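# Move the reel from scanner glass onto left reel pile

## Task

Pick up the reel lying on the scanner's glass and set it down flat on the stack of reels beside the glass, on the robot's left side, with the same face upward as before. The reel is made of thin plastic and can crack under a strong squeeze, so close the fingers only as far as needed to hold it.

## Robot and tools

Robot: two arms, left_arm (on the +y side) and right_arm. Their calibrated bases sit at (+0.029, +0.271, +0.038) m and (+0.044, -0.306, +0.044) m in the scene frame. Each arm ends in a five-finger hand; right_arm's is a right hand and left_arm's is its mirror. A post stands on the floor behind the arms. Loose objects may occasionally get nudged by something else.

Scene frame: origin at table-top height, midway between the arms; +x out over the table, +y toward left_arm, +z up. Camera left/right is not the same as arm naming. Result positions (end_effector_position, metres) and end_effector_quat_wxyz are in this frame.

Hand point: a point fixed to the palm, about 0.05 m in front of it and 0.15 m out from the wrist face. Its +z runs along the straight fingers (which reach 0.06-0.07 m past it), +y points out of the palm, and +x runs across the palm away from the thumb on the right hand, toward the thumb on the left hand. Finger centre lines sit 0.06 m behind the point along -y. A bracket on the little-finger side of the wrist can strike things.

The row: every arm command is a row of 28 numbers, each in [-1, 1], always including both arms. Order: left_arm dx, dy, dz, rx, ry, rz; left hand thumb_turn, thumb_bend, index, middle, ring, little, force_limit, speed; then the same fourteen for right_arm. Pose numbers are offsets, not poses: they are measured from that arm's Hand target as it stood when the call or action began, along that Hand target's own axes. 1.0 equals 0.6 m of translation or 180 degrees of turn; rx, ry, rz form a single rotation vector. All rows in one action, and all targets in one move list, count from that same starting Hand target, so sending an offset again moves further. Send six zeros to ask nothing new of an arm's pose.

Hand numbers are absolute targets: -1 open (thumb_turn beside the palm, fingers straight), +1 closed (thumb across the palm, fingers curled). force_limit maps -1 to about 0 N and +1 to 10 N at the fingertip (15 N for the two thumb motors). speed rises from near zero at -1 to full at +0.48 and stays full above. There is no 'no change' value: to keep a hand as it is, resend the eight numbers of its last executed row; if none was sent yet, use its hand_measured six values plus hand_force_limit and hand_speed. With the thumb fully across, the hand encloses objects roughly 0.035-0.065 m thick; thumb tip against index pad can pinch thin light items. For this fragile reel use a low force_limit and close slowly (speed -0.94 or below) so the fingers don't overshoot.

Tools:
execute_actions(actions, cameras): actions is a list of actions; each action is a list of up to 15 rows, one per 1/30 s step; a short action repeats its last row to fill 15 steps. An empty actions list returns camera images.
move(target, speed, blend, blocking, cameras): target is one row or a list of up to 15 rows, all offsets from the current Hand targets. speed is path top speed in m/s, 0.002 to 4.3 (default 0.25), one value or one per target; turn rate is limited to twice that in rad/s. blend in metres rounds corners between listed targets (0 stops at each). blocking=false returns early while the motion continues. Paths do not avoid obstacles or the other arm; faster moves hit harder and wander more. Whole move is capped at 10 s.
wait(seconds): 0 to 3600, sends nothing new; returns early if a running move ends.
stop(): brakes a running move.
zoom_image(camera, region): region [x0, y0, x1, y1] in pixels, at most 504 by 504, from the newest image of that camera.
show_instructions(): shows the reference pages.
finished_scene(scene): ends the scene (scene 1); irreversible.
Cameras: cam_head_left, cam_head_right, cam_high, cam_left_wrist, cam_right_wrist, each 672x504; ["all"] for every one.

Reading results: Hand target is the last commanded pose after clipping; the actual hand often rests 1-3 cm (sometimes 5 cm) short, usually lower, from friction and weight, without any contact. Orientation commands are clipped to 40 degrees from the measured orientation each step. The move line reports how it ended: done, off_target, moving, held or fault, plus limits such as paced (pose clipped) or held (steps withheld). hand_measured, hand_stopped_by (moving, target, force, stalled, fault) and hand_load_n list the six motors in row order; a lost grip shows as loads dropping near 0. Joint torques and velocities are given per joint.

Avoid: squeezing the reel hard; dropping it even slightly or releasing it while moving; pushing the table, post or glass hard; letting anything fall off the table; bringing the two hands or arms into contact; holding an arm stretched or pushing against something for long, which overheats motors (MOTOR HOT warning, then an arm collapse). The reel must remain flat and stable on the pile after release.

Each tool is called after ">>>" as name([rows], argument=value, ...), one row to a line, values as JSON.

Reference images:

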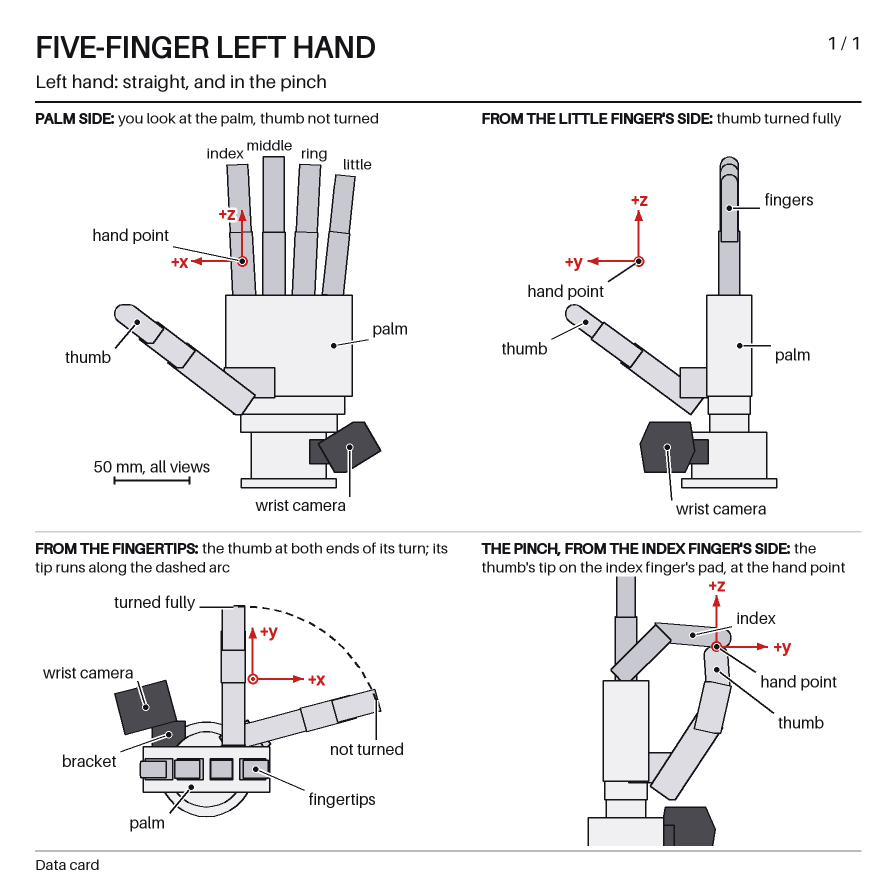

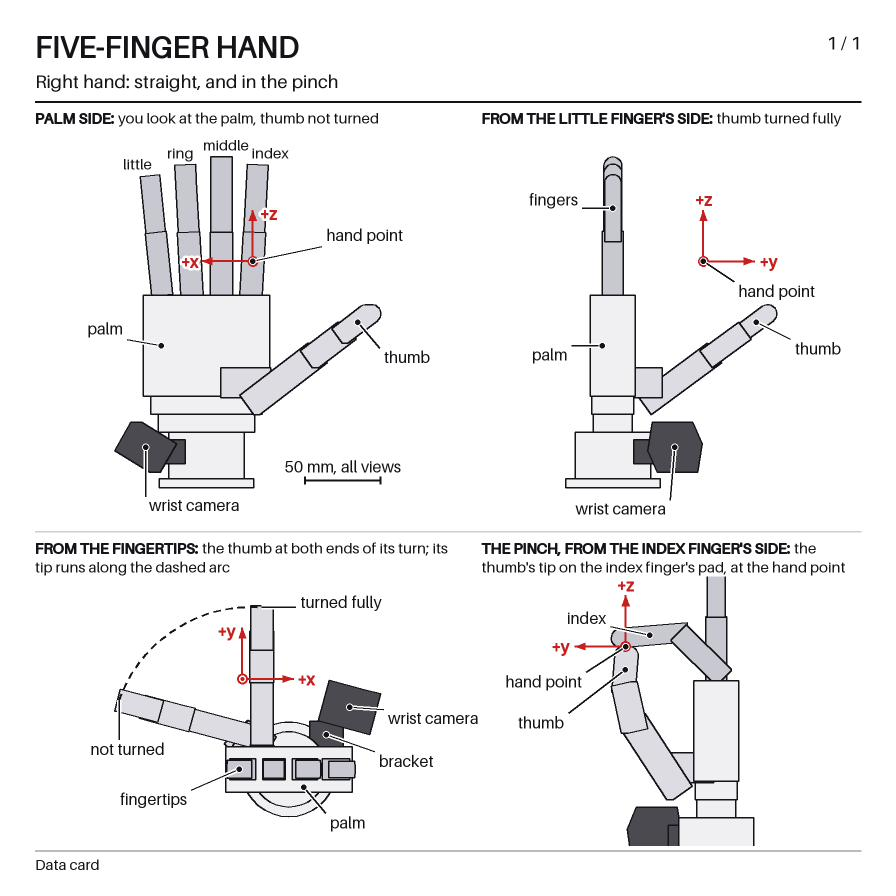

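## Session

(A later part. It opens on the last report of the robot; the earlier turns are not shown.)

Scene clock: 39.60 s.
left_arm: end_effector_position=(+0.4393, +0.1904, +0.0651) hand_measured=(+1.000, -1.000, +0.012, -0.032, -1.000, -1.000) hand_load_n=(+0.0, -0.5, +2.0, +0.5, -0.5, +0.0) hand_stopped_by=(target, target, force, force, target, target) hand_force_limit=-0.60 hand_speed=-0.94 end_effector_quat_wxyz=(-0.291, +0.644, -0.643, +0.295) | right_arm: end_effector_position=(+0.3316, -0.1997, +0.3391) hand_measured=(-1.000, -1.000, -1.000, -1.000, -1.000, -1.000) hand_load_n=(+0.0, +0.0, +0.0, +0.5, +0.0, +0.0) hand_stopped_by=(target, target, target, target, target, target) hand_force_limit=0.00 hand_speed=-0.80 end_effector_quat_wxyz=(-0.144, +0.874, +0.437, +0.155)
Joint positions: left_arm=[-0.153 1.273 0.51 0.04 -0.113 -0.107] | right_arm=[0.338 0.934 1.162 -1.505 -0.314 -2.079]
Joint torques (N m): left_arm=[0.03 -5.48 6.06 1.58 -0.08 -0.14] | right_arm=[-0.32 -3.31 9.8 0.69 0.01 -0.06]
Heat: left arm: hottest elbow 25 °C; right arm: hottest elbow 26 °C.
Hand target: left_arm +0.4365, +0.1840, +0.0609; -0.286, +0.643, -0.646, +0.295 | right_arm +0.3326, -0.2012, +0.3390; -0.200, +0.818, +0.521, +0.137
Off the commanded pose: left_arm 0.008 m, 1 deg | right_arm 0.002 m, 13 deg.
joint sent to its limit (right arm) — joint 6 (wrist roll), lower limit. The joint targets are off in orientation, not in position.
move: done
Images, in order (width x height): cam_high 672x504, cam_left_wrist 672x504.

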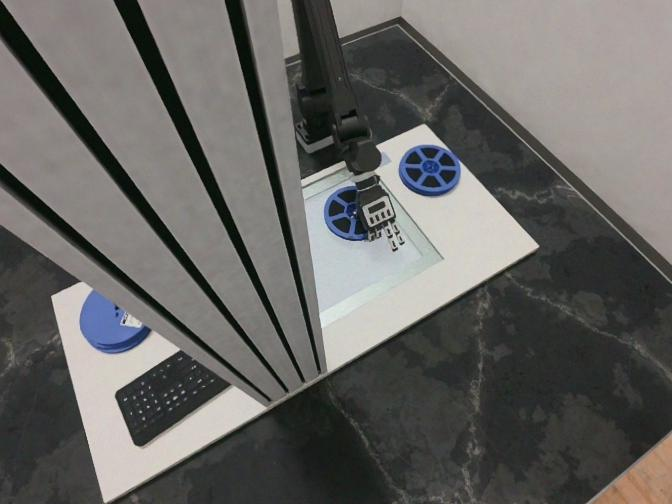

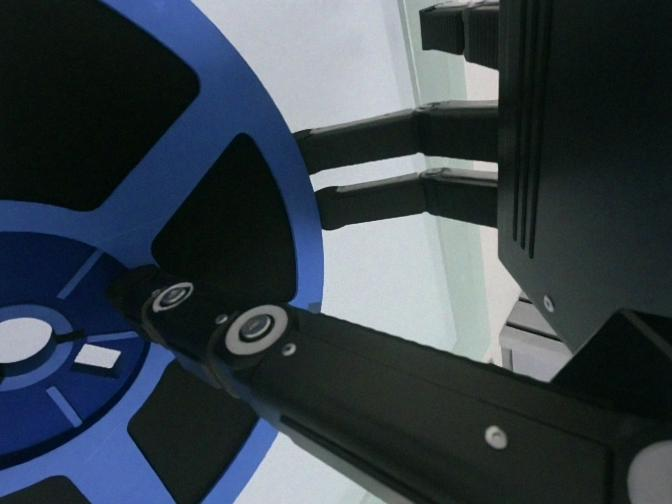

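>>> move(target=[0,0,0,0,0,0,1,-1,0.3,0.3,-1,-1,-0.4,-0.94,0,0,0,0,0,0,-1,-1,-1,-1,-1,-1,0,-0.8], speed=0.03, cameras=["cam_left_wrist"])

Scene clock: 42.50 s.
left_arm: end_effector_position=(+0.4393, +0.1904, +0.0650) hand_measured=(+1.000, -1.000, +0.300, +0.300, -1.000, -1.000) hand_load_n=(+0.0, +0.0, +0.0, +0.0, +0.0, -0.5) hand_stopped_by=(target, target, target, target, target, target) hand_force_limit=-0.40 hand_speed=-0.94 end_effector_quat_wxyz=(-0.291, +0.645, -0.643, +0.295) | right_arm: end_effector_position=(+0.3316, -0.1997, +0.3391) hand_measured=(-1.000, -1.000, -1.000, -1.000, -1.000, -1.000) hand_load_n=(+0.0, +0.0, +0.0, +0.0, +0.0, +0.0) hand_stopped_by=(target, target, target, target, target, target) hand_force_limit=0.00 hand_speed=-0.80 end_effector_quat_wxyz=(-0.144, +0.874, +0.437, +0.155)
Joint positions: left_arm=[-0.153 1.273 0.51 0.04 -0.113 -0.108] | right_arm=[0.338 0.934 1.162 -1.505 -0.314 -2.079]
Joint torques (N m): left_arm=[0.15 -5.54 6.06 1.57 -0.08 -0.14] | right_arm=[-0.32 -3.37 9.81 0.69 0.01 -0.06]
Heat: left arm: hottest elbow 25 °C; right arm: hottest elbow 26 °C.
Hand target: left_arm +0.4365, +0.1840, +0.0608; -0.286, +0.643, -0.646, +0.295 | right_arm +0.3326, -0.2012, +0.3390; -0.200, +0.818, +0.521, +0.137
Off the commanded pose: left_arm 0.008 m, 1 deg | right_arm 0.002 m, 13 deg.
joint sent to its limit (right arm) — joint 6 (wrist roll), lower limit. The joint targets are off in orientation, not in position.
move: done

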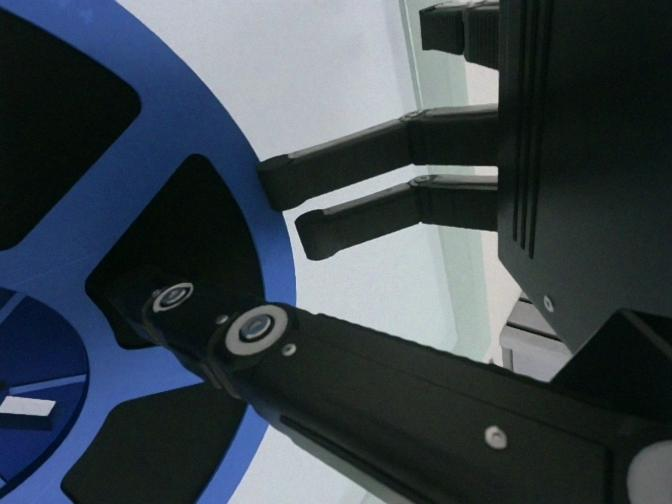

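>>> move([
  [0,-0.001,0,0,0,0,1,-1,-0.5,-0.5,-1,-1,-0.4,-0.6,0,0,0,0,0,0,-1,-1,-1,-1,-1,-1,0,-0.8],
  [0,-0.0375,-0.0332,0.015,0,0,1,-1,-0.5,-0.5,-1,-1,-0.4,-0.6,0,0,0,0,0,0,-1,-1,-1,-1,-1,-1,0,-0.8],
], speed=0.06, cameras=["cam_left_wrist","cam_high"])

Scene clock: 44.90 s.
left_arm: end_effector_position=(+0.4384, +0.1902, +0.0886) hand_measured=(+1.000, -1.000, -0.500, -0.500, -1.000, -1.000) hand_load_n=(+0.0, +0.0, +0.0, +0.0, +0.0, +0.0) hand_stopped_by=(target, target, target, target, target, target) hand_force_limit=-0.40 hand_speed=-0.60 end_effector_quat_wxyz=(-0.303, +0.639, -0.636, +0.308) | right_arm: end_effector_position=(+0.3316, -0.1997, +0.3391) hand_measured=(-1.000, -1.000, -1.000, -1.000, -1.000, -1.000) hand_load_n=(+0.0, +0.0, +0.0, +0.0, +0.0, +0.0) hand_stopped_by=(target, target, target, target, target, target) hand_force_limit=0.00 hand_speed=-0.80 end_effector_quat_wxyz=(-0.144, +0.874, +0.437, +0.155)
Joint positions: left_arm=[-0.156 1.198 0.51 0.006 -0.12 -0.108] | right_arm=[0.338 0.934 1.162 -1.505 -0.314 -2.079]
Joint torques (N m): left_arm=[0.09 -6.24 6.94 1.07 -0.13 -0.11] | right_arm=[-0.32 -3.31 9.8 0.69 0.01 -0.05]
Heat: left arm: hottest elbow 25 °C; right arm: hottest elbow 26 °C.
Hand target: left_arm +0.4364, +0.1842, +0.0910; -0.301, +0.636, -0.639, +0.310 | right_arm +0.3326, -0.2012, +0.3390; -0.200, +0.818, +0.521, +0.137
Off the commanded pose: left_arm 0.007 m, 1 deg | right_arm 0.002 m, 13 deg.
joint sent to its limit (right arm) — joint 6 (wrist roll), lower limit. The joint targets are off in orientation, not in position.
move: done
Images, in order (width x height): cam_high 672x504, cam_left_wrist 672x504.

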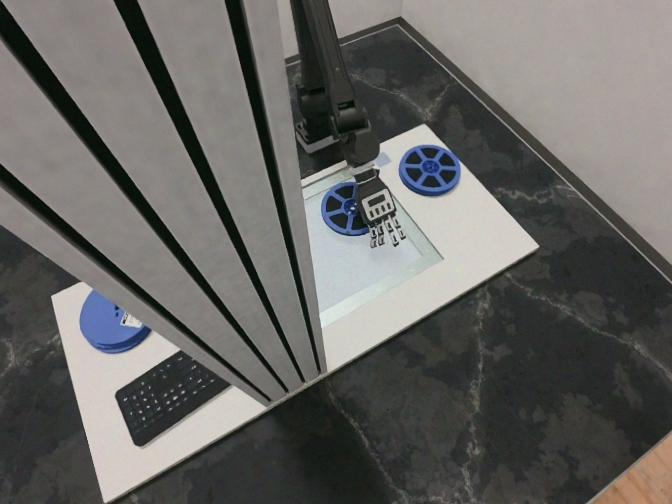

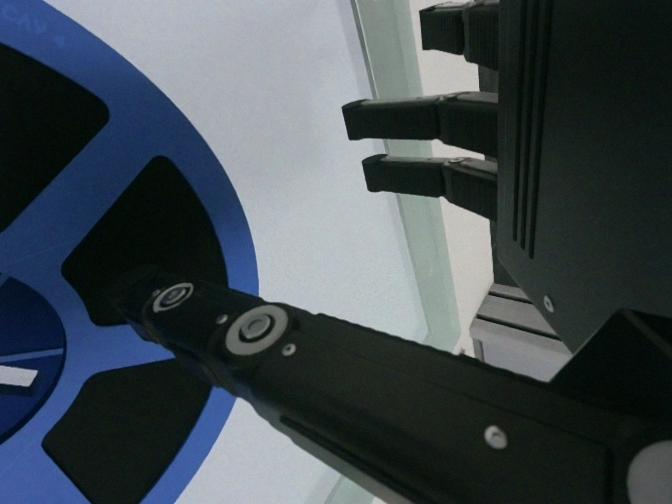

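>>> zoom_image(camera="cam_high", region=[300, 140, 440, 260])

>>> zoom_image(camera="cam_high", region=[300, 150, 360, 230])

Scaled by 3.600 from the camera's image (finer frame: 960x720).

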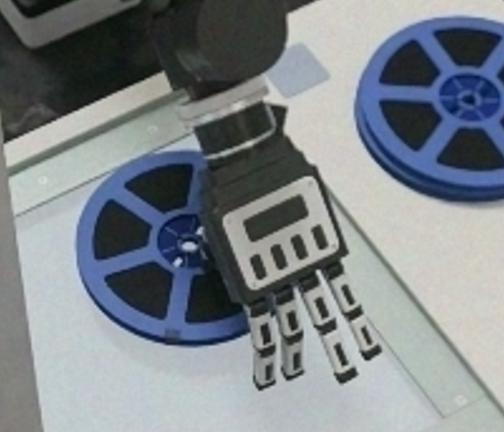

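Scaled by 6.300 from the camera's image (finer frame: 960x720).

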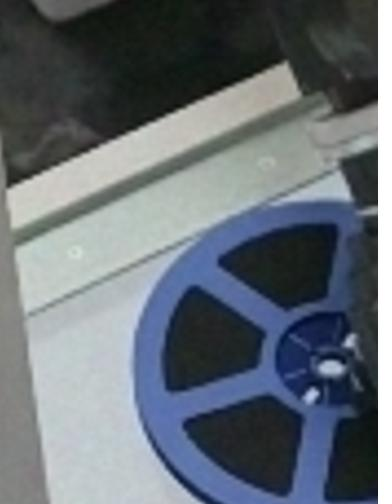

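>>> move([
  [0,0.0345,-0.0428,0,0,0,0.9,-0.95,-0.5,-0.5,-1,-1,-0.4,-0.2,0,0,0,0,0,0,-1,-1,-1,-1,-1,-1,0,-0.8],
  [0,0.0345,-0.0428,0,0,0,1,-1,-0.5,-0.5,-1,-1,-0.4,-0.2,0,0,0,0,0,0,-1,-1,-1,-1,-1,-1,0,-0.8],
], speed=0.06, cameras=["cam_left_wrist","cam_high"])

Scene clock: 48.00 s.
left_arm: end_effector_position=(+0.4085, +0.1899, +0.0913) hand_measured=(+1.000, -1.000, -0.500, -0.500, -1.000, -1.000) hand_load_n=(+0.0, +0.0, +0.0, +0.0, +0.0, -0.5) hand_stopped_by=(target, target, target, target, target, target) hand_force_limit=-0.40 hand_speed=-0.20 end_effector_quat_wxyz=(-0.306, +0.636, -0.637, +0.309) | right_arm: end_effector_position=(+0.3316, -0.1997, +0.3391) hand_measured=(-1.000, -1.000, -1.000, -1.000, -1.000, -1.000) hand_load_n=(+0.0, +0.0, +0.0, +0.0, +0.0, +0.0) hand_stopped_by=(target, target, target, target, target, target) hand_force_limit=0.00 hand_speed=-0.80 end_effector_quat_wxyz=(-0.144, +0.874, +0.437, +0.155)
Joint positions: left_arm=[-0.177 1.091 0.443 -0.031 -0.136 -0.114] | right_arm=[0.338 0.934 1.162 -1.505 -0.314 -2.079]
Joint torques (N m): left_arm=[0.03 -4.95 6.6 1.05 -0.13 -0.18] | right_arm=[-0.32 -3.37 9.81 0.69 0.01 -0.06]
Heat: left arm: hottest elbow 25 °C; right arm: hottest elbow 27 °C.
Hand target: left_arm +0.4035, +0.1847, +0.0908; -0.301, +0.636, -0.639, +0.310 | right_arm +0.3326, -0.2012, +0.3390; -0.200, +0.818, +0.521, +0.137
Off the commanded pose: left_arm 0.007 m, 1 deg | right_arm 0.002 m, 13 deg.
joint sent to its limit (right arm) — joint 6 (wrist roll), lower limit. The joint targets are off in orientation, not in position.
move: done
Images, in order (width x height): cam_high 672x504, cam_left_wrist 672x504.

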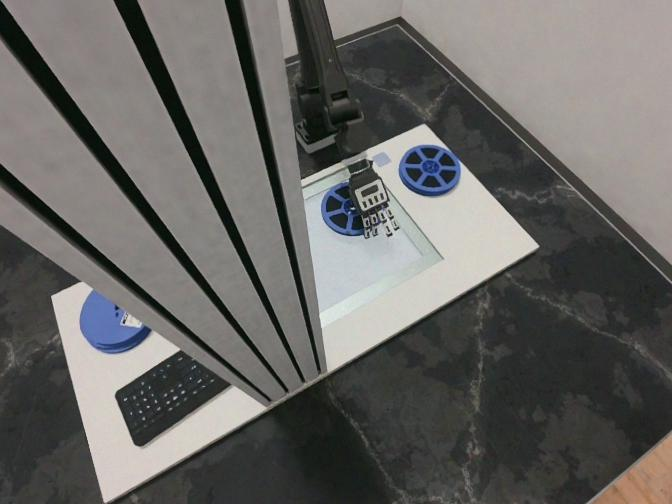

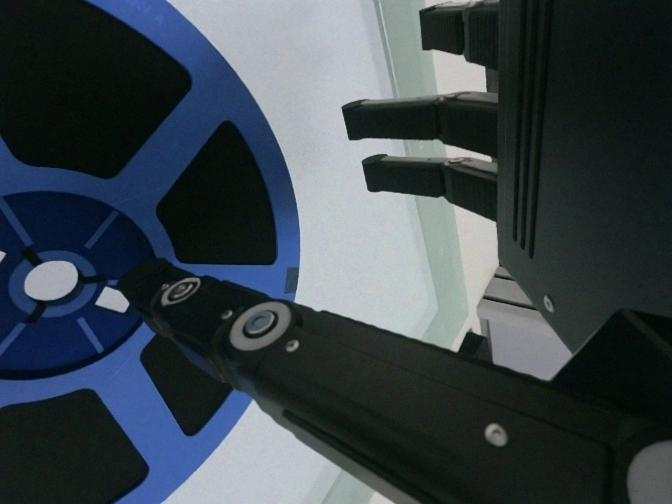

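>>> move(target=[0,0,0,0,0,0,1,-1,-0.5,-0.5,-1,-1,-0.4,-0.2,0.1607,0.0232,0.4587,0.1254,0.3933,-0.0791,1,-1,-1,-1,-1,-1,0,-0.2], speed=0.2, cameras=["cam_right_wrist","cam_high","cam_head_right"])

Scene clock: 54.00 s.
left_arm: end_effector_position=(+0.4085, +0.1899, +0.0913) hand_measured=(+1.000, -1.000, -0.500, -0.500, -1.000, -1.000) hand_load_n=(+0.0, +0.0, +0.0, +0.0, +0.0, +0.0) hand_stopped_by=(target, target, target, target, target, target) hand_force_limit=-0.40 hand_speed=-0.20 end_effector_quat_wxyz=(-0.306, +0.636, -0.637, +0.309) | right_arm: end_effector_position=(+0.3867, -0.0045, +0.1270) hand_measured=(+1.000, -1.000, -1.000, -1.000, -1.000, -1.000) hand_load_n=(+0.5, +0.0, +0.0, +0.0, +0.0, +0.0) hand_stopped_by=(target, target, target, target, target, target) hand_force_limit=0.00 hand_speed=-0.20 end_effector_quat_wxyz=(+0.553, -0.530, -0.444, -0.465)
Joint positions: left_arm=[-0.177 1.091 0.443 -0.031 -0.136 -0.114] | right_arm=[0.321 1.803 0.385 1.545 -1.211 -1.277]
Joint torques (N m): left_arm=[0.15 -5.01 6.57 1.06 -0.13 -0.18] | right_arm=[0.26 -8.59 3.78 2.25 0.33 0.07]
Heat: left arm: hottest elbow 25 °C; right arm: hottest elbow 26 °C.
Hand target: left_arm +0.4035, +0.1847, +0.0908; -0.301, +0.636, -0.639, +0.310 | right_arm +0.3900, -0.0002, +0.1353; +0.591, -0.471, -0.417, -0.506
Off the commanded pose: left_arm 0.007 m, 1 deg | right_arm 0.010 m, 10 deg.
joint sent to its limit (right arm) — joint 4 (wrist pitch), upper limit. The joint targets are off in orientation, not in position.
move: off_target (right_arm)
Images, in order (width x height): cam_head_right 672x504, cam_high 672x504, cam_right_wrist 672x504.

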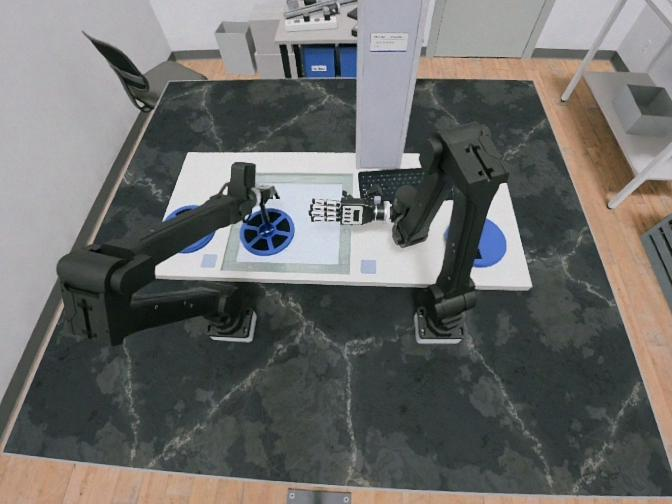

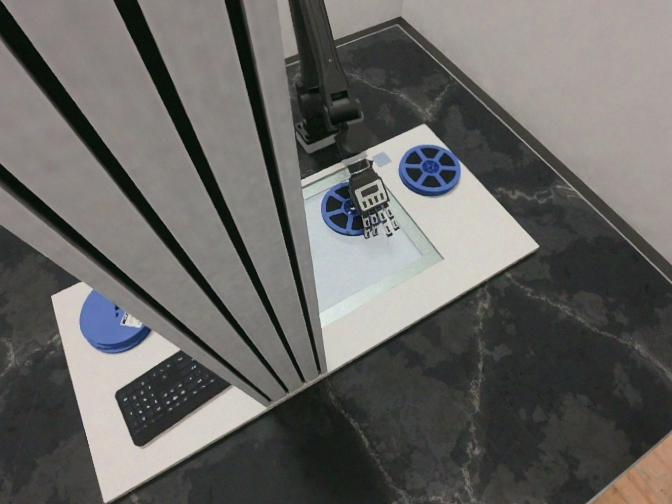

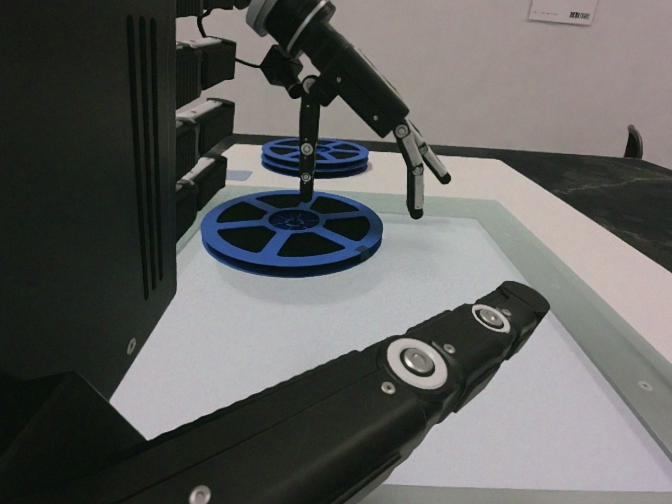

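Excellent view. Zoom in.

>>> zoom_image(camera="cam_right_wrist", region=[190, 120, 470, 300])

>>> zoom_image(camera="cam_right_wrist", region=[200, 230, 320, 290])

>>> zoom_image(camera="cam_right_wrist", region=[250, 120, 380, 210])

Scaled by 1.800 from the camera's image (finer frame: 960x720).

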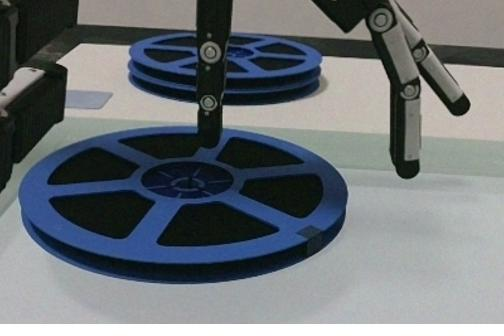

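Scaled by 4.200 from the camera's image (finer frame: 960x720).

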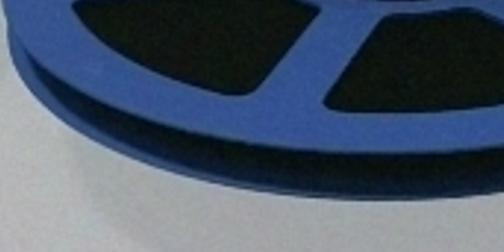

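Scaled by 3.877 from the camera's image (finer frame: 960x720).

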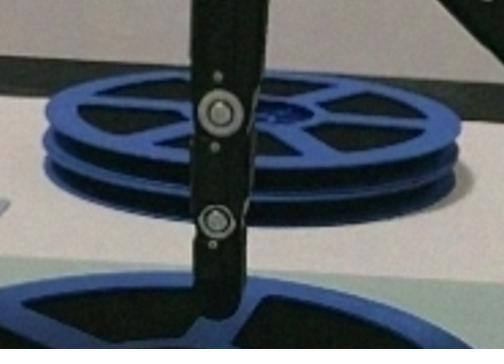

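>>> move(target=[0.0017,0.0255,0.0108,-0.0167,0,0,1,-1,-0.5,-0.5,-1,-1,-0.4,-0.2,0,0,0,0,0,0,1,-1,-1,-1,-1,-1,0,-0.2], speed=0.05, cameras=["cam_right_wrist","cam_left_wrist"])

>>> zoom_image(camera="cam_right_wrist", region=[190, 140, 450, 300])

Scene clock: 55.43 s.
left_arm: end_effector_position=(+0.4034, +0.1902, +0.0792) hand_measured=(+1.000, -1.000, -0.500, -0.500, -1.000, -1.000) hand_load_n=(+0.0, +0.0, -0.5, +0.0, +0.0, +0.0) hand_stopped_by=(target, target, target, target, target, target) hand_force_limit=-0.40 hand_speed=-0.20 end_effector_quat_wxyz=(-0.294, +0.643, -0.642, +0.295) | right_arm: end_effector_position=(+0.3867, -0.0045, +0.1270) hand_measured=(+1.000, -1.000, -1.000, -1.000, -1.000, -1.000) hand_load_n=(+0.0, +0.0, +0.0, +0.0, +0.0, +0.0) hand_stopped_by=(target, target, target, target, target, target) hand_force_limit=0.00 hand_speed=-0.20 end_effector_quat_wxyz=(+0.553, -0.530, -0.443, -0.465)
Joint positions: left_arm=[-0.177 1.118 0.443 -0.045 -0.136 -0.121] | right_arm=[0.321 1.803 0.385 1.545 -1.211 -1.276]
Joint torques (N m): left_arm=[0.09 -3.78 6.76 1.05 0.07 -0.18] | right_arm=[0.26 -8.59 3.77 2.25 0.34 0.08]
Heat: left arm: hottest elbow 25 °C; right arm: hottest elbow 26 °C.
Hand target: left_arm +0.3990, +0.1835, +0.0749; -0.284, +0.644, -0.647, +0.293 | right_arm +0.3901, -0.0002, +0.1353; +0.591, -0.471, -0.417, -0.506
Off the commanded pose: left_arm 0.009 m, 1 deg | right_arm 0.010 m, 10 deg.
joint sent to its limit (right arm) — joint 4 (wrist pitch), upper limit. The joint targets are off in orientation, not in position.
move: done
Images, in order (width x height): cam_left_wrist 672x504, cam_right_wrist 672x504.

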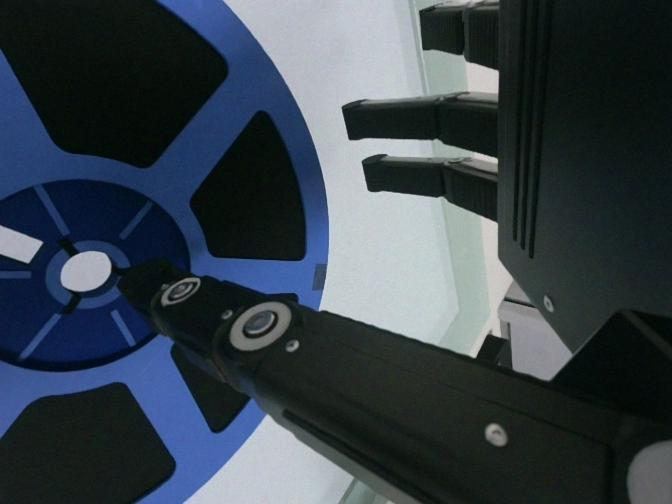

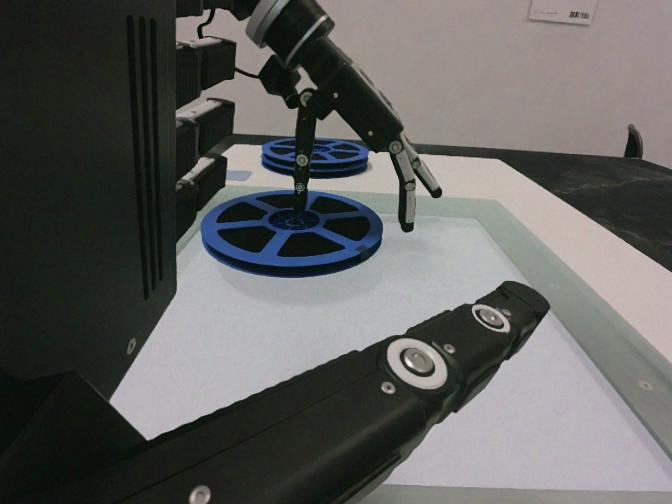

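Scaled by 1.938 from the camera's image (finer frame: 960x720).

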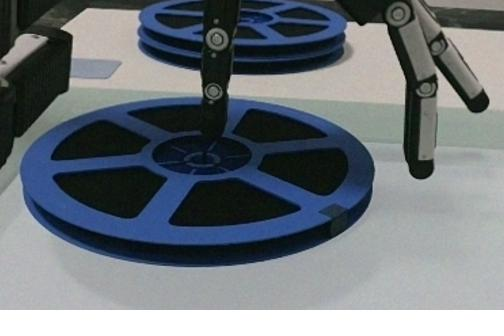

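>>> move(target=[0,-0.004,-0.004,0.033,0,0,1,-1,-0.5,-0.5,-1,-1,-0.4,-0.2,0,0,0,0,0,0,1,-1,-1,-1,-1,-1,0,-0.2], speed=0.05, cameras=["cam_right_wrist","cam_left_wrist"])

>>> zoom_image(camera="cam_right_wrist", region=[190, 140, 450, 300])

Scene clock: 57.70 s.
left_arm: end_effector_position=(+0.3968, +0.1895, +0.0728) hand_measured=(+1.000, -1.000, -0.500, -0.500, -1.000, -1.000) hand_load_n=(+0.0, +0.0, +0.0, +0.0, +0.0, +0.0) hand_stopped_by=(target, target, target, target, target, target) hand_force_limit=-0.40 hand_speed=-0.20 end_effector_quat_wxyz=(-0.312, +0.635, -0.634, +0.314) | right_arm: end_effector_position=(+0.3867, -0.0045, +0.1270) hand_measured=(+1.000, -1.000, -1.000, -1.000, -1.000, -1.000) hand_load_n=(+0.0, +0.0, +0.0, +0.0, +0.0, +0.0) hand_stopped_by=(target, target, target, target, target, target) hand_force_limit=0.00 hand_speed=-0.20 end_effector_quat_wxyz=(+0.553, -0.530, -0.443, -0.465)
Joint positions: left_arm=[-0.191 1.1 0.377 0.06 -0.153 -0.122] | right_arm=[0.321 1.803 0.385 1.545 -1.211 -1.276]
Joint torques (N m): left_arm=[0.09 -4.72 6.17 2.19 -0.14 -0.11] | right_arm=[0.26 -8.59 3.75 2.25 0.34 0.08]
Heat: left arm: hottest elbow 25 °C; right arm: hottest elbow 26 °C.
Hand target: left_arm +0.3987, +0.1834, +0.0782; -0.317, +0.628, -0.631, +0.326 | right_arm +0.3901, -0.0002, +0.1353; +0.591, -0.471, -0.417, -0.506
Off the commanded pose: left_arm 0.008 m, 2 deg | right_arm 0.010 m, 10 deg.
joint sent to its limit (right arm) — joint 4 (wrist pitch), upper limit. The joint targets are off in orientation, not in position.
move: done
Images, in order (width x height): cam_left_wrist 672x504, cam_right_wrist 672x504.

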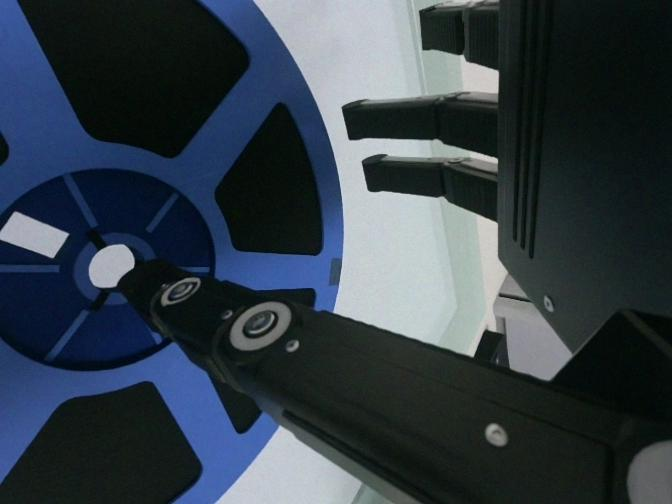

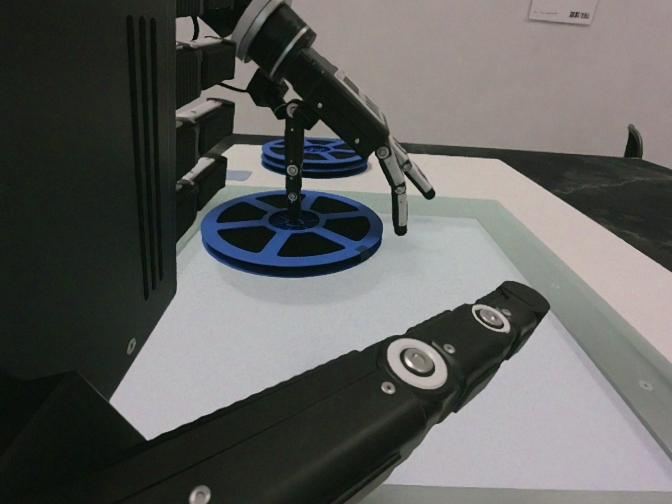

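Scaled by 1.938 from the camera's image (finer frame: 960x720).

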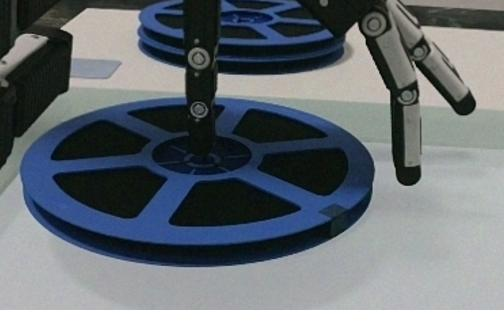

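>>> move(target=[0,0,0,0.012,0,0,1,-1,-0.5,-0.5,-1,-1,-0.4,-0.2,0,0,0,0,0,0,1,-1,-1,-1,-1,-1,0,-0.2], speed=0.05, cameras=["cam_right_wrist","cam_left_wrist"])

>>> zoom_image(camera="cam_right_wrist", region=[190, 140, 450, 300])

>>> zoom_image(camera="cam_right_wrist", region=[260, 190, 330, 240])

Scene clock: 58.93 s.
left_arm: end_effector_position=(+0.3970, +0.1894, +0.0726) hand_measured=(+1.000, -1.000, -0.500, -0.500, -1.000, -1.000) hand_load_n=(+0.0, +0.0, +0.0, +0.0, -0.5, +0.0) hand_stopped_by=(target, target, target, target, target, target) hand_force_limit=-0.40 hand_speed=-0.20 end_effector_quat_wxyz=(-0.324, +0.630, -0.627, +0.326) | right_arm: end_effector_position=(+0.3867, -0.0045, +0.1270) hand_measured=(+1.000, -1.000, -1.000, -1.000, -1.000, -1.000) hand_load_n=(+0.5, -0.5, +0.0, +0.0, +0.0, +0.0) hand_stopped_by=(target, target, target, target, target, target) hand_force_limit=0.00 hand_speed=-0.20 end_effector_quat_wxyz=(+0.553, -0.530, -0.443, -0.465)
Joint positions: left_arm=[-0.196 1.095 0.349 0.12 -0.162 -0.122] | right_arm=[0.321 1.803 0.385 1.545 -1.211 -1.276]
Joint torques (N m): left_arm=[0.15 -4.54 6.09 2.22 -0.15 -0.08] | right_arm=[0.26 -8.59 3.77 2.25 0.33 0.08]
Heat: left arm: hottest elbow 25 °C; right arm: hottest elbow 26 °C.
Hand target: left_arm +0.3987, +0.1835, +0.0783; -0.329, +0.622, -0.625, +0.338 | right_arm +0.3901, -0.0002, +0.1353; +0.591, -0.471, -0.417, -0.506
Off the commanded pose: left_arm 0.008 m, 2 deg | right_arm 0.010 m, 10 deg.
joint sent to its limit (right arm) — joint 4 (wrist pitch), upper limit. The joint targets are off in orientation, not in position.
move: done
Images, in order (width x height): cam_left_wrist 672x504, cam_right_wrist 672x504.

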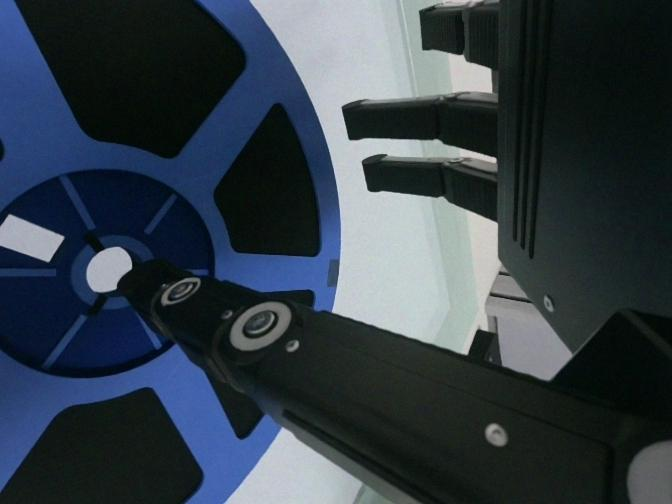

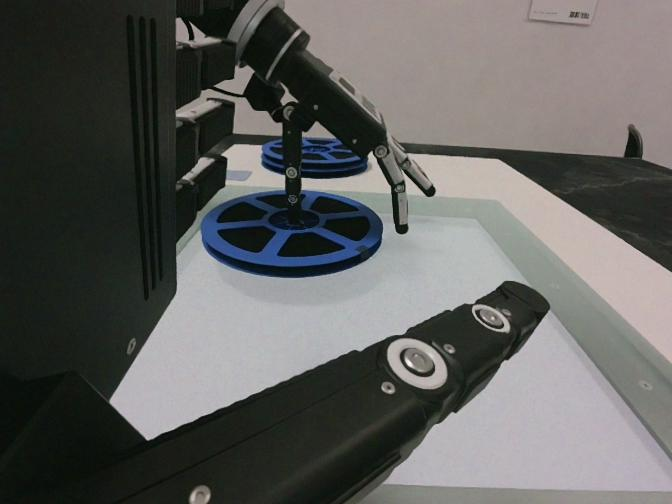

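Scaled by 1.938 from the camera's image (finer frame: 960x720).

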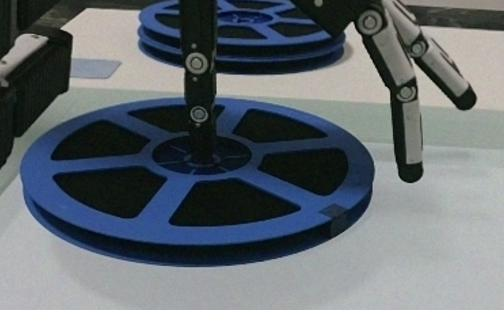

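Scaled by 7.200 from the camera's image (finer frame: 960x720).

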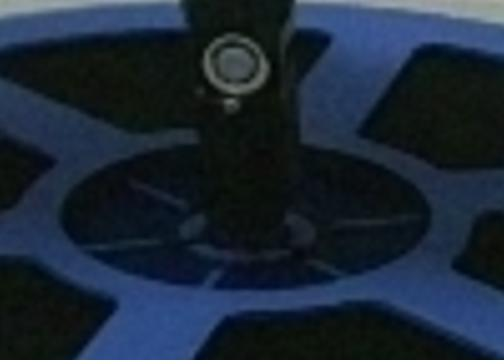

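>>> move([
  [0.005,-0.0175,0.0143,0,0,0,1,-1,-0.5,-0.5,-1,-1,-0.4,-0.2,0,0,0,0,0,0,1,-1,-1,-1,-1,-1,0,-0.2],
  [0.005,-0.012,0.018,0,0,0,1,-1,-0.5,-0.5,-1,-1,-0.4,-0.2,0,0,0,0,0,0,1,-1,-1,-1,-1,-1,0,-0.2],
], speed=0.04, cameras=["cam_right_wrist","cam_left_wrist"])

>>> zoom_image(camera="cam_right_wrist", region=[190, 140, 450, 300])

>>> zoom_image(camera="cam_right_wrist", region=[260, 190, 330, 240])

Scene clock: 60.47 s.
left_arm: end_effector_position=(+0.3976, +0.1891, +0.0663) hand_measured=(+1.000, -1.000, -0.500, -0.500, -1.000, -1.000) hand_load_n=(+0.0, +0.0, +0.0, +0.0, +0.0, +0.0) hand_stopped_by=(target, target, target, target, target, target) hand_force_limit=-0.40 hand_speed=-0.20 end_effector_quat_wxyz=(-0.321, +0.631, -0.629, +0.322) | right_arm: end_effector_position=(+0.3867, -0.0045, +0.1270) hand_measured=(+1.000, -1.000, -1.000, -1.000, -1.000, -1.000) hand_load_n=(+0.5, +0.0, +0.0, -0.5, +0.0, +0.0) hand_stopped_by=(target, target, target, target, target, target) hand_force_limit=0.00 hand_speed=-0.20 end_effector_quat_wxyz=(+0.553, -0.530, -0.443, -0.465)
Joint positions: left_arm=[-0.197 1.121 0.349 0.135 -0.163 -0.122] | right_arm=[0.321 1.803 0.385 1.545 -1.211 -1.276]
Joint torques (N m): left_arm=[0.03 -3.19 8.18 2.22 -0.15 -0.09] | right_arm=[0.26 -8.59 3.77 2.25 0.34 0.08]
Heat: left arm: hottest elbow 25 °C; right arm: hottest elbow 26 °C.
Hand target: left_arm +0.4117, +0.1805, +0.0782; -0.329, +0.622, -0.625, +0.338 | right_arm +0.3901, -0.0002, +0.1353; +0.591, -0.471, -0.417, -0.506
Off the commanded pose: left_arm 0.020 m, 2 deg | right_arm 0.010 m, 10 deg.
joint sent to its limit (right arm) — joint 4 (wrist pitch), upper limit. The joint targets are off in orientation, not in position.
move: off_target (left_arm)
Images, in order (width x height): cam_left_wrist 672x504, cam_right_wrist 672x504.

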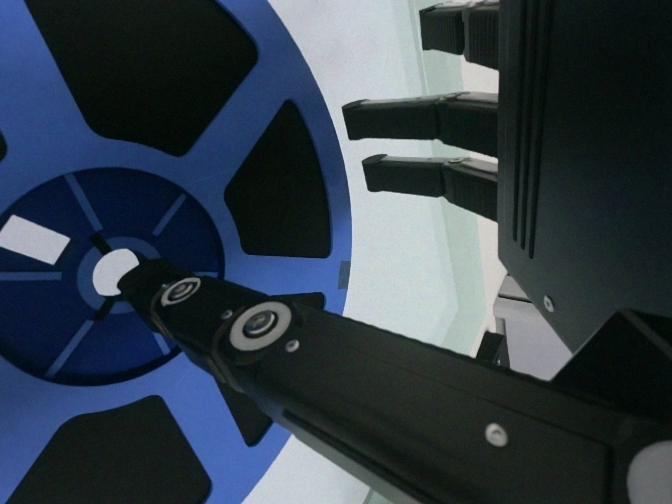

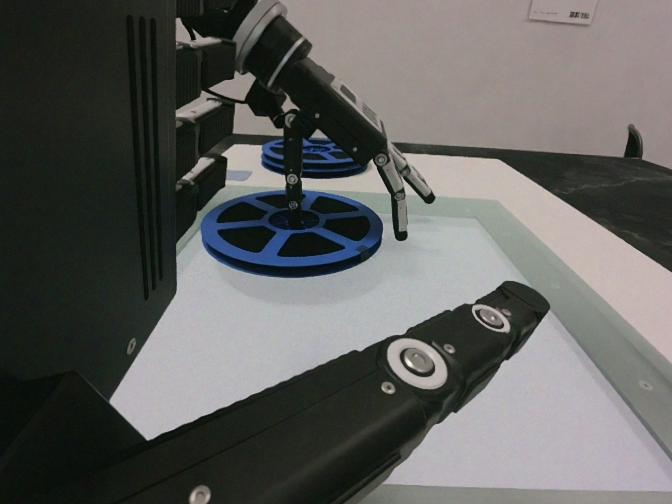

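Scaled by 1.938 from the camera's image (finer frame: 960x720).

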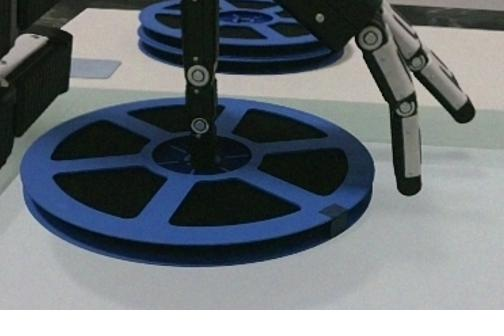

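Scaled by 7.200 from the camera's image (finer frame: 960x720).

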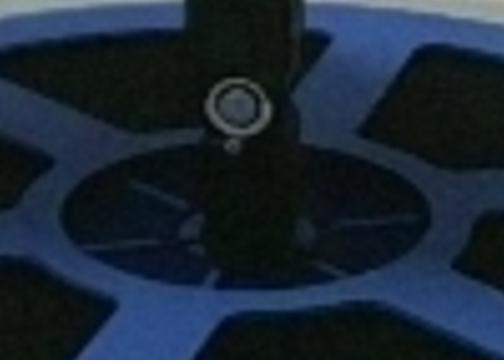

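>>> move(target=[-0.005,-0.0111,-0.0074,0,0,0,1,-1,-0.5,-0.5,-1,-1,-0.4,-0.2,0,0,0,0,0,0,1,-1,-1,-1,-1,-1,0,-0.2], speed=0.04, cameras=["cam_right_wrist","cam_left_wrist"])

>>> zoom_image(camera="cam_right_wrist", region=[260, 190, 330, 240])

Scene clock: 61.77 s.
left_arm: end_effector_position=(+0.3983, +0.1884, +0.0691) hand_measured=(+1.000, -1.000, -0.500, -0.500, -1.000, -1.000) hand_load_n=(+0.0, +0.0, +0.0, +0.0, +0.0, +0.0) hand_stopped_by=(target, target, target, target, target, target) hand_force_limit=-0.40 hand_speed=-0.20 end_effector_quat_wxyz=(-0.322, +0.629, -0.628, +0.325) | right_arm: end_effector_position=(+0.3867, -0.0045, +0.1270) hand_measured=(+1.000, -1.000, -1.000, -1.000, -1.000, -1.000) hand_load_n=(+0.0, +0.0, +0.0, +0.0, +0.0, +0.0) hand_stopped_by=(target, target, target, target, target, target) hand_force_limit=0.00 hand_speed=-0.20 end_effector_quat_wxyz=(+0.553, -0.530, -0.443, -0.465)
Joint positions: left_arm=[-0.197 1.114 0.349 0.136 -0.161 -0.122] | right_arm=[0.321 1.803 0.385 1.545 -1.211 -1.276]
Joint torques (N m): left_arm=[1.2 -4.6 8.98 1.09 0.1 -0.02] | right_arm=[0.26 -8.59 3.77 2.24 0.34 0.08]
Heat: left arm: hottest elbow 26 °C; right arm: hottest elbow 26 °C.
Hand target: left_arm +0.4117, +0.1835, +0.0863; -0.329, +0.622, -0.625, +0.338 | right_arm +0.3901, -0.0002, +0.1353; +0.591, -0.471, -0.417, -0.506
Off the commanded pose: left_arm 0.022 m, 2 deg | right_arm 0.010 m, 10 deg.
joint sent to its limit (right arm) — joint 4 (wrist pitch), upper limit. The joint targets are off in orientation, not in position.
move: off_target (left_arm)
Images, in order (width x height): cam_left_wrist 672x504, cam_right_wrist 672x504.

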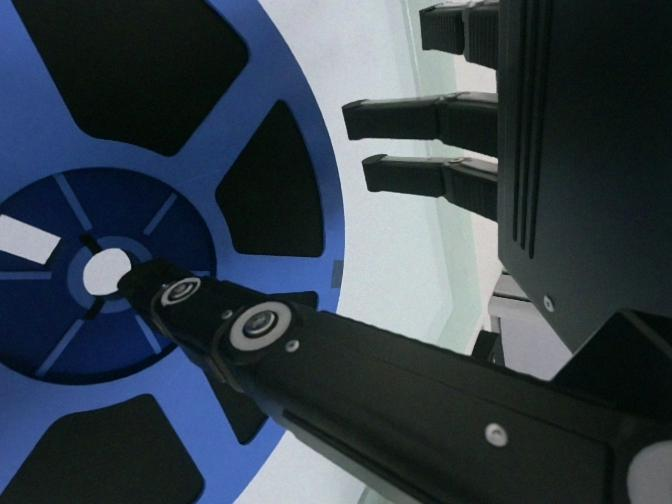

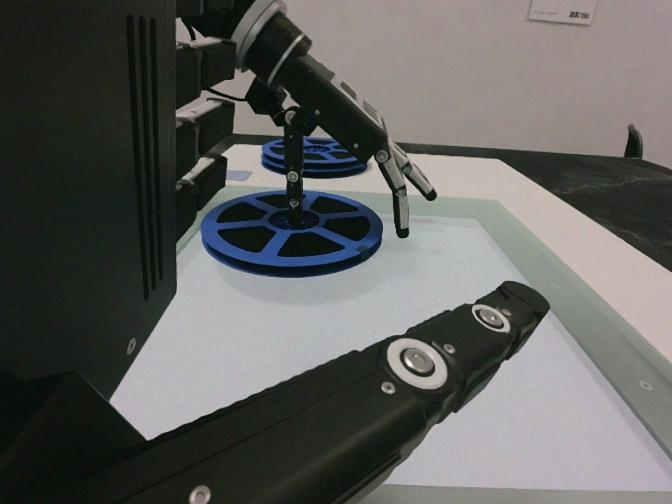

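Scaled by 7.200 from the camera's image (finer frame: 960x720).

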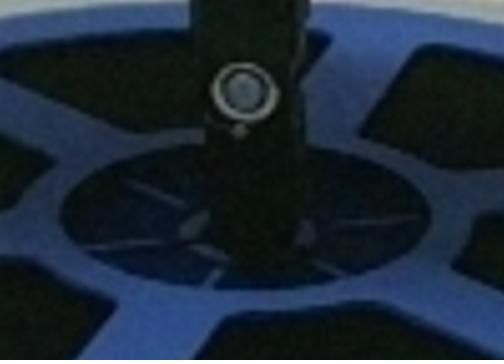

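>>> move([
  [-0.0083,-0.0322,-0.023,0.004,0,0,1,-1,-0.5,-0.5,-1,-1,-0.4,-0.2,0,0,0,0,0,0,1,-1,-1,-1,-1,-1,0,-0.2],
  [-0.0083,0.0135,0.0077,0.004,0,0,1,-1,-0.5,-0.5,-1,-1,-0.4,-0.2,0,0,0,0,0,0,1,-1,-1,-1,-1,-1,0,-0.2],
], speed=0.05, cameras=["cam_right_wrist","cam_left_wrist"])

>>> zoom_image(camera="cam_right_wrist", region=[260, 190, 330, 240])

>>> zoom_image(camera="cam_right_wrist", region=[190, 140, 450, 300])

Scene clock: 64.60 s.
left_arm: end_effector_position=(+0.4071, +0.1843, +0.0758) hand_measured=(+1.000, -1.000, -0.500, -0.500, -1.000, -1.000) hand_load_n=(+0.0, +0.0, +0.0, +0.0, +0.0, +0.0) hand_stopped_by=(target, target, target, target, target, target) hand_force_limit=-0.40 hand_speed=-0.20 end_effector_quat_wxyz=(-0.326, +0.622, -0.626, +0.339) | right_arm: end_effector_position=(+0.3867, -0.0045, +0.1270) hand_measured=(+1.000, -1.000, -1.000, -1.000, -1.000, -1.000) hand_load_n=(+0.5, +0.0, +0.0, +0.0, +0.0, +0.0) hand_stopped_by=(target, target, target, target, target, target) hand_force_limit=0.00 hand_speed=-0.20 end_effector_quat_wxyz=(+0.553, -0.530, -0.443, -0.465)
Joint positions: left_arm=[-0.197 1.123 0.359 0.166 -0.148 -0.117] | right_arm=[0.321 1.803 0.385 1.545 -1.211 -1.276]
Joint torques (N m): left_arm=[2.67 -3.49 6.37 2.28 0.09 0.07] | right_arm=[0.26 -8.53 3.77 2.25 0.33 0.08]
Heat: left arm: hottest elbow 26 °C; right arm: hottest elbow 26 °C.
Hand target: left_arm +0.4111, +0.1884, +0.0768; -0.333, +0.620, -0.623, +0.342 | right_arm +0.3901, -0.0002, +0.1353; +0.591, -0.471, -0.417, -0.506
Off the commanded pose: left_arm 0.006 m, 1 deg | right_arm 0.010 m, 10 deg.
joint sent to its limit (right arm) — joint 4 (wrist pitch), upper limit. The joint targets are off in orientation, not in position.
move: done
Images, in order (width x height): cam_left_wrist 672x504, cam_right_wrist 672x504.

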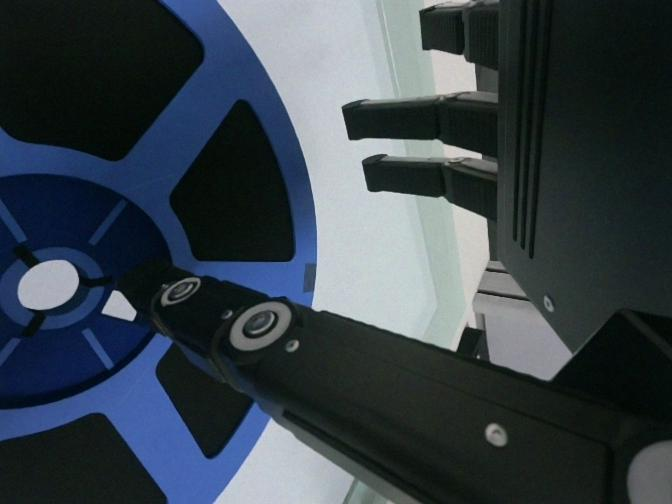

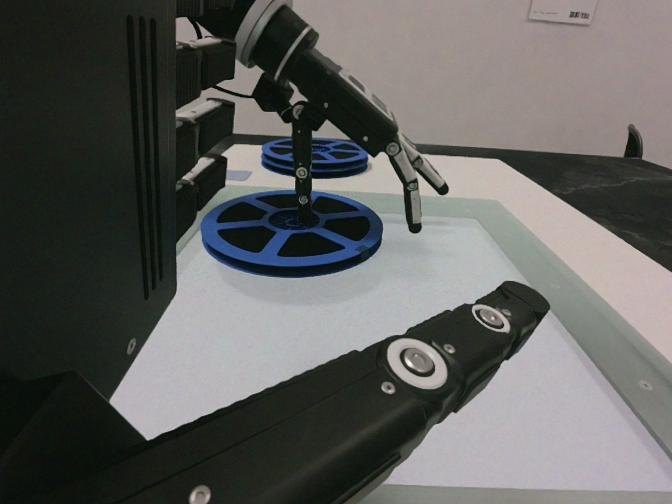

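Scaled by 7.200 from the camera's image (finer frame: 960x720).

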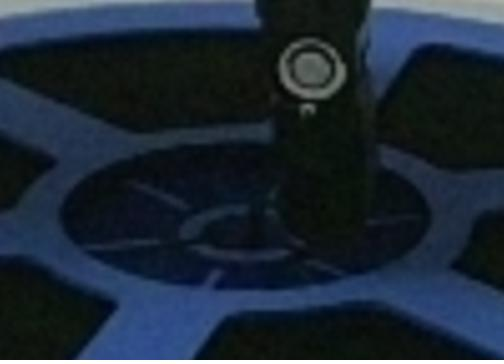

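Scaled by 1.938 from the camera's image (finer frame: 960x720).

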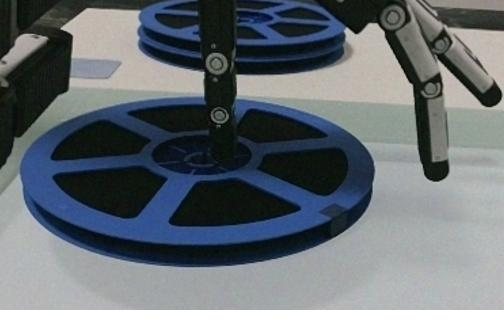

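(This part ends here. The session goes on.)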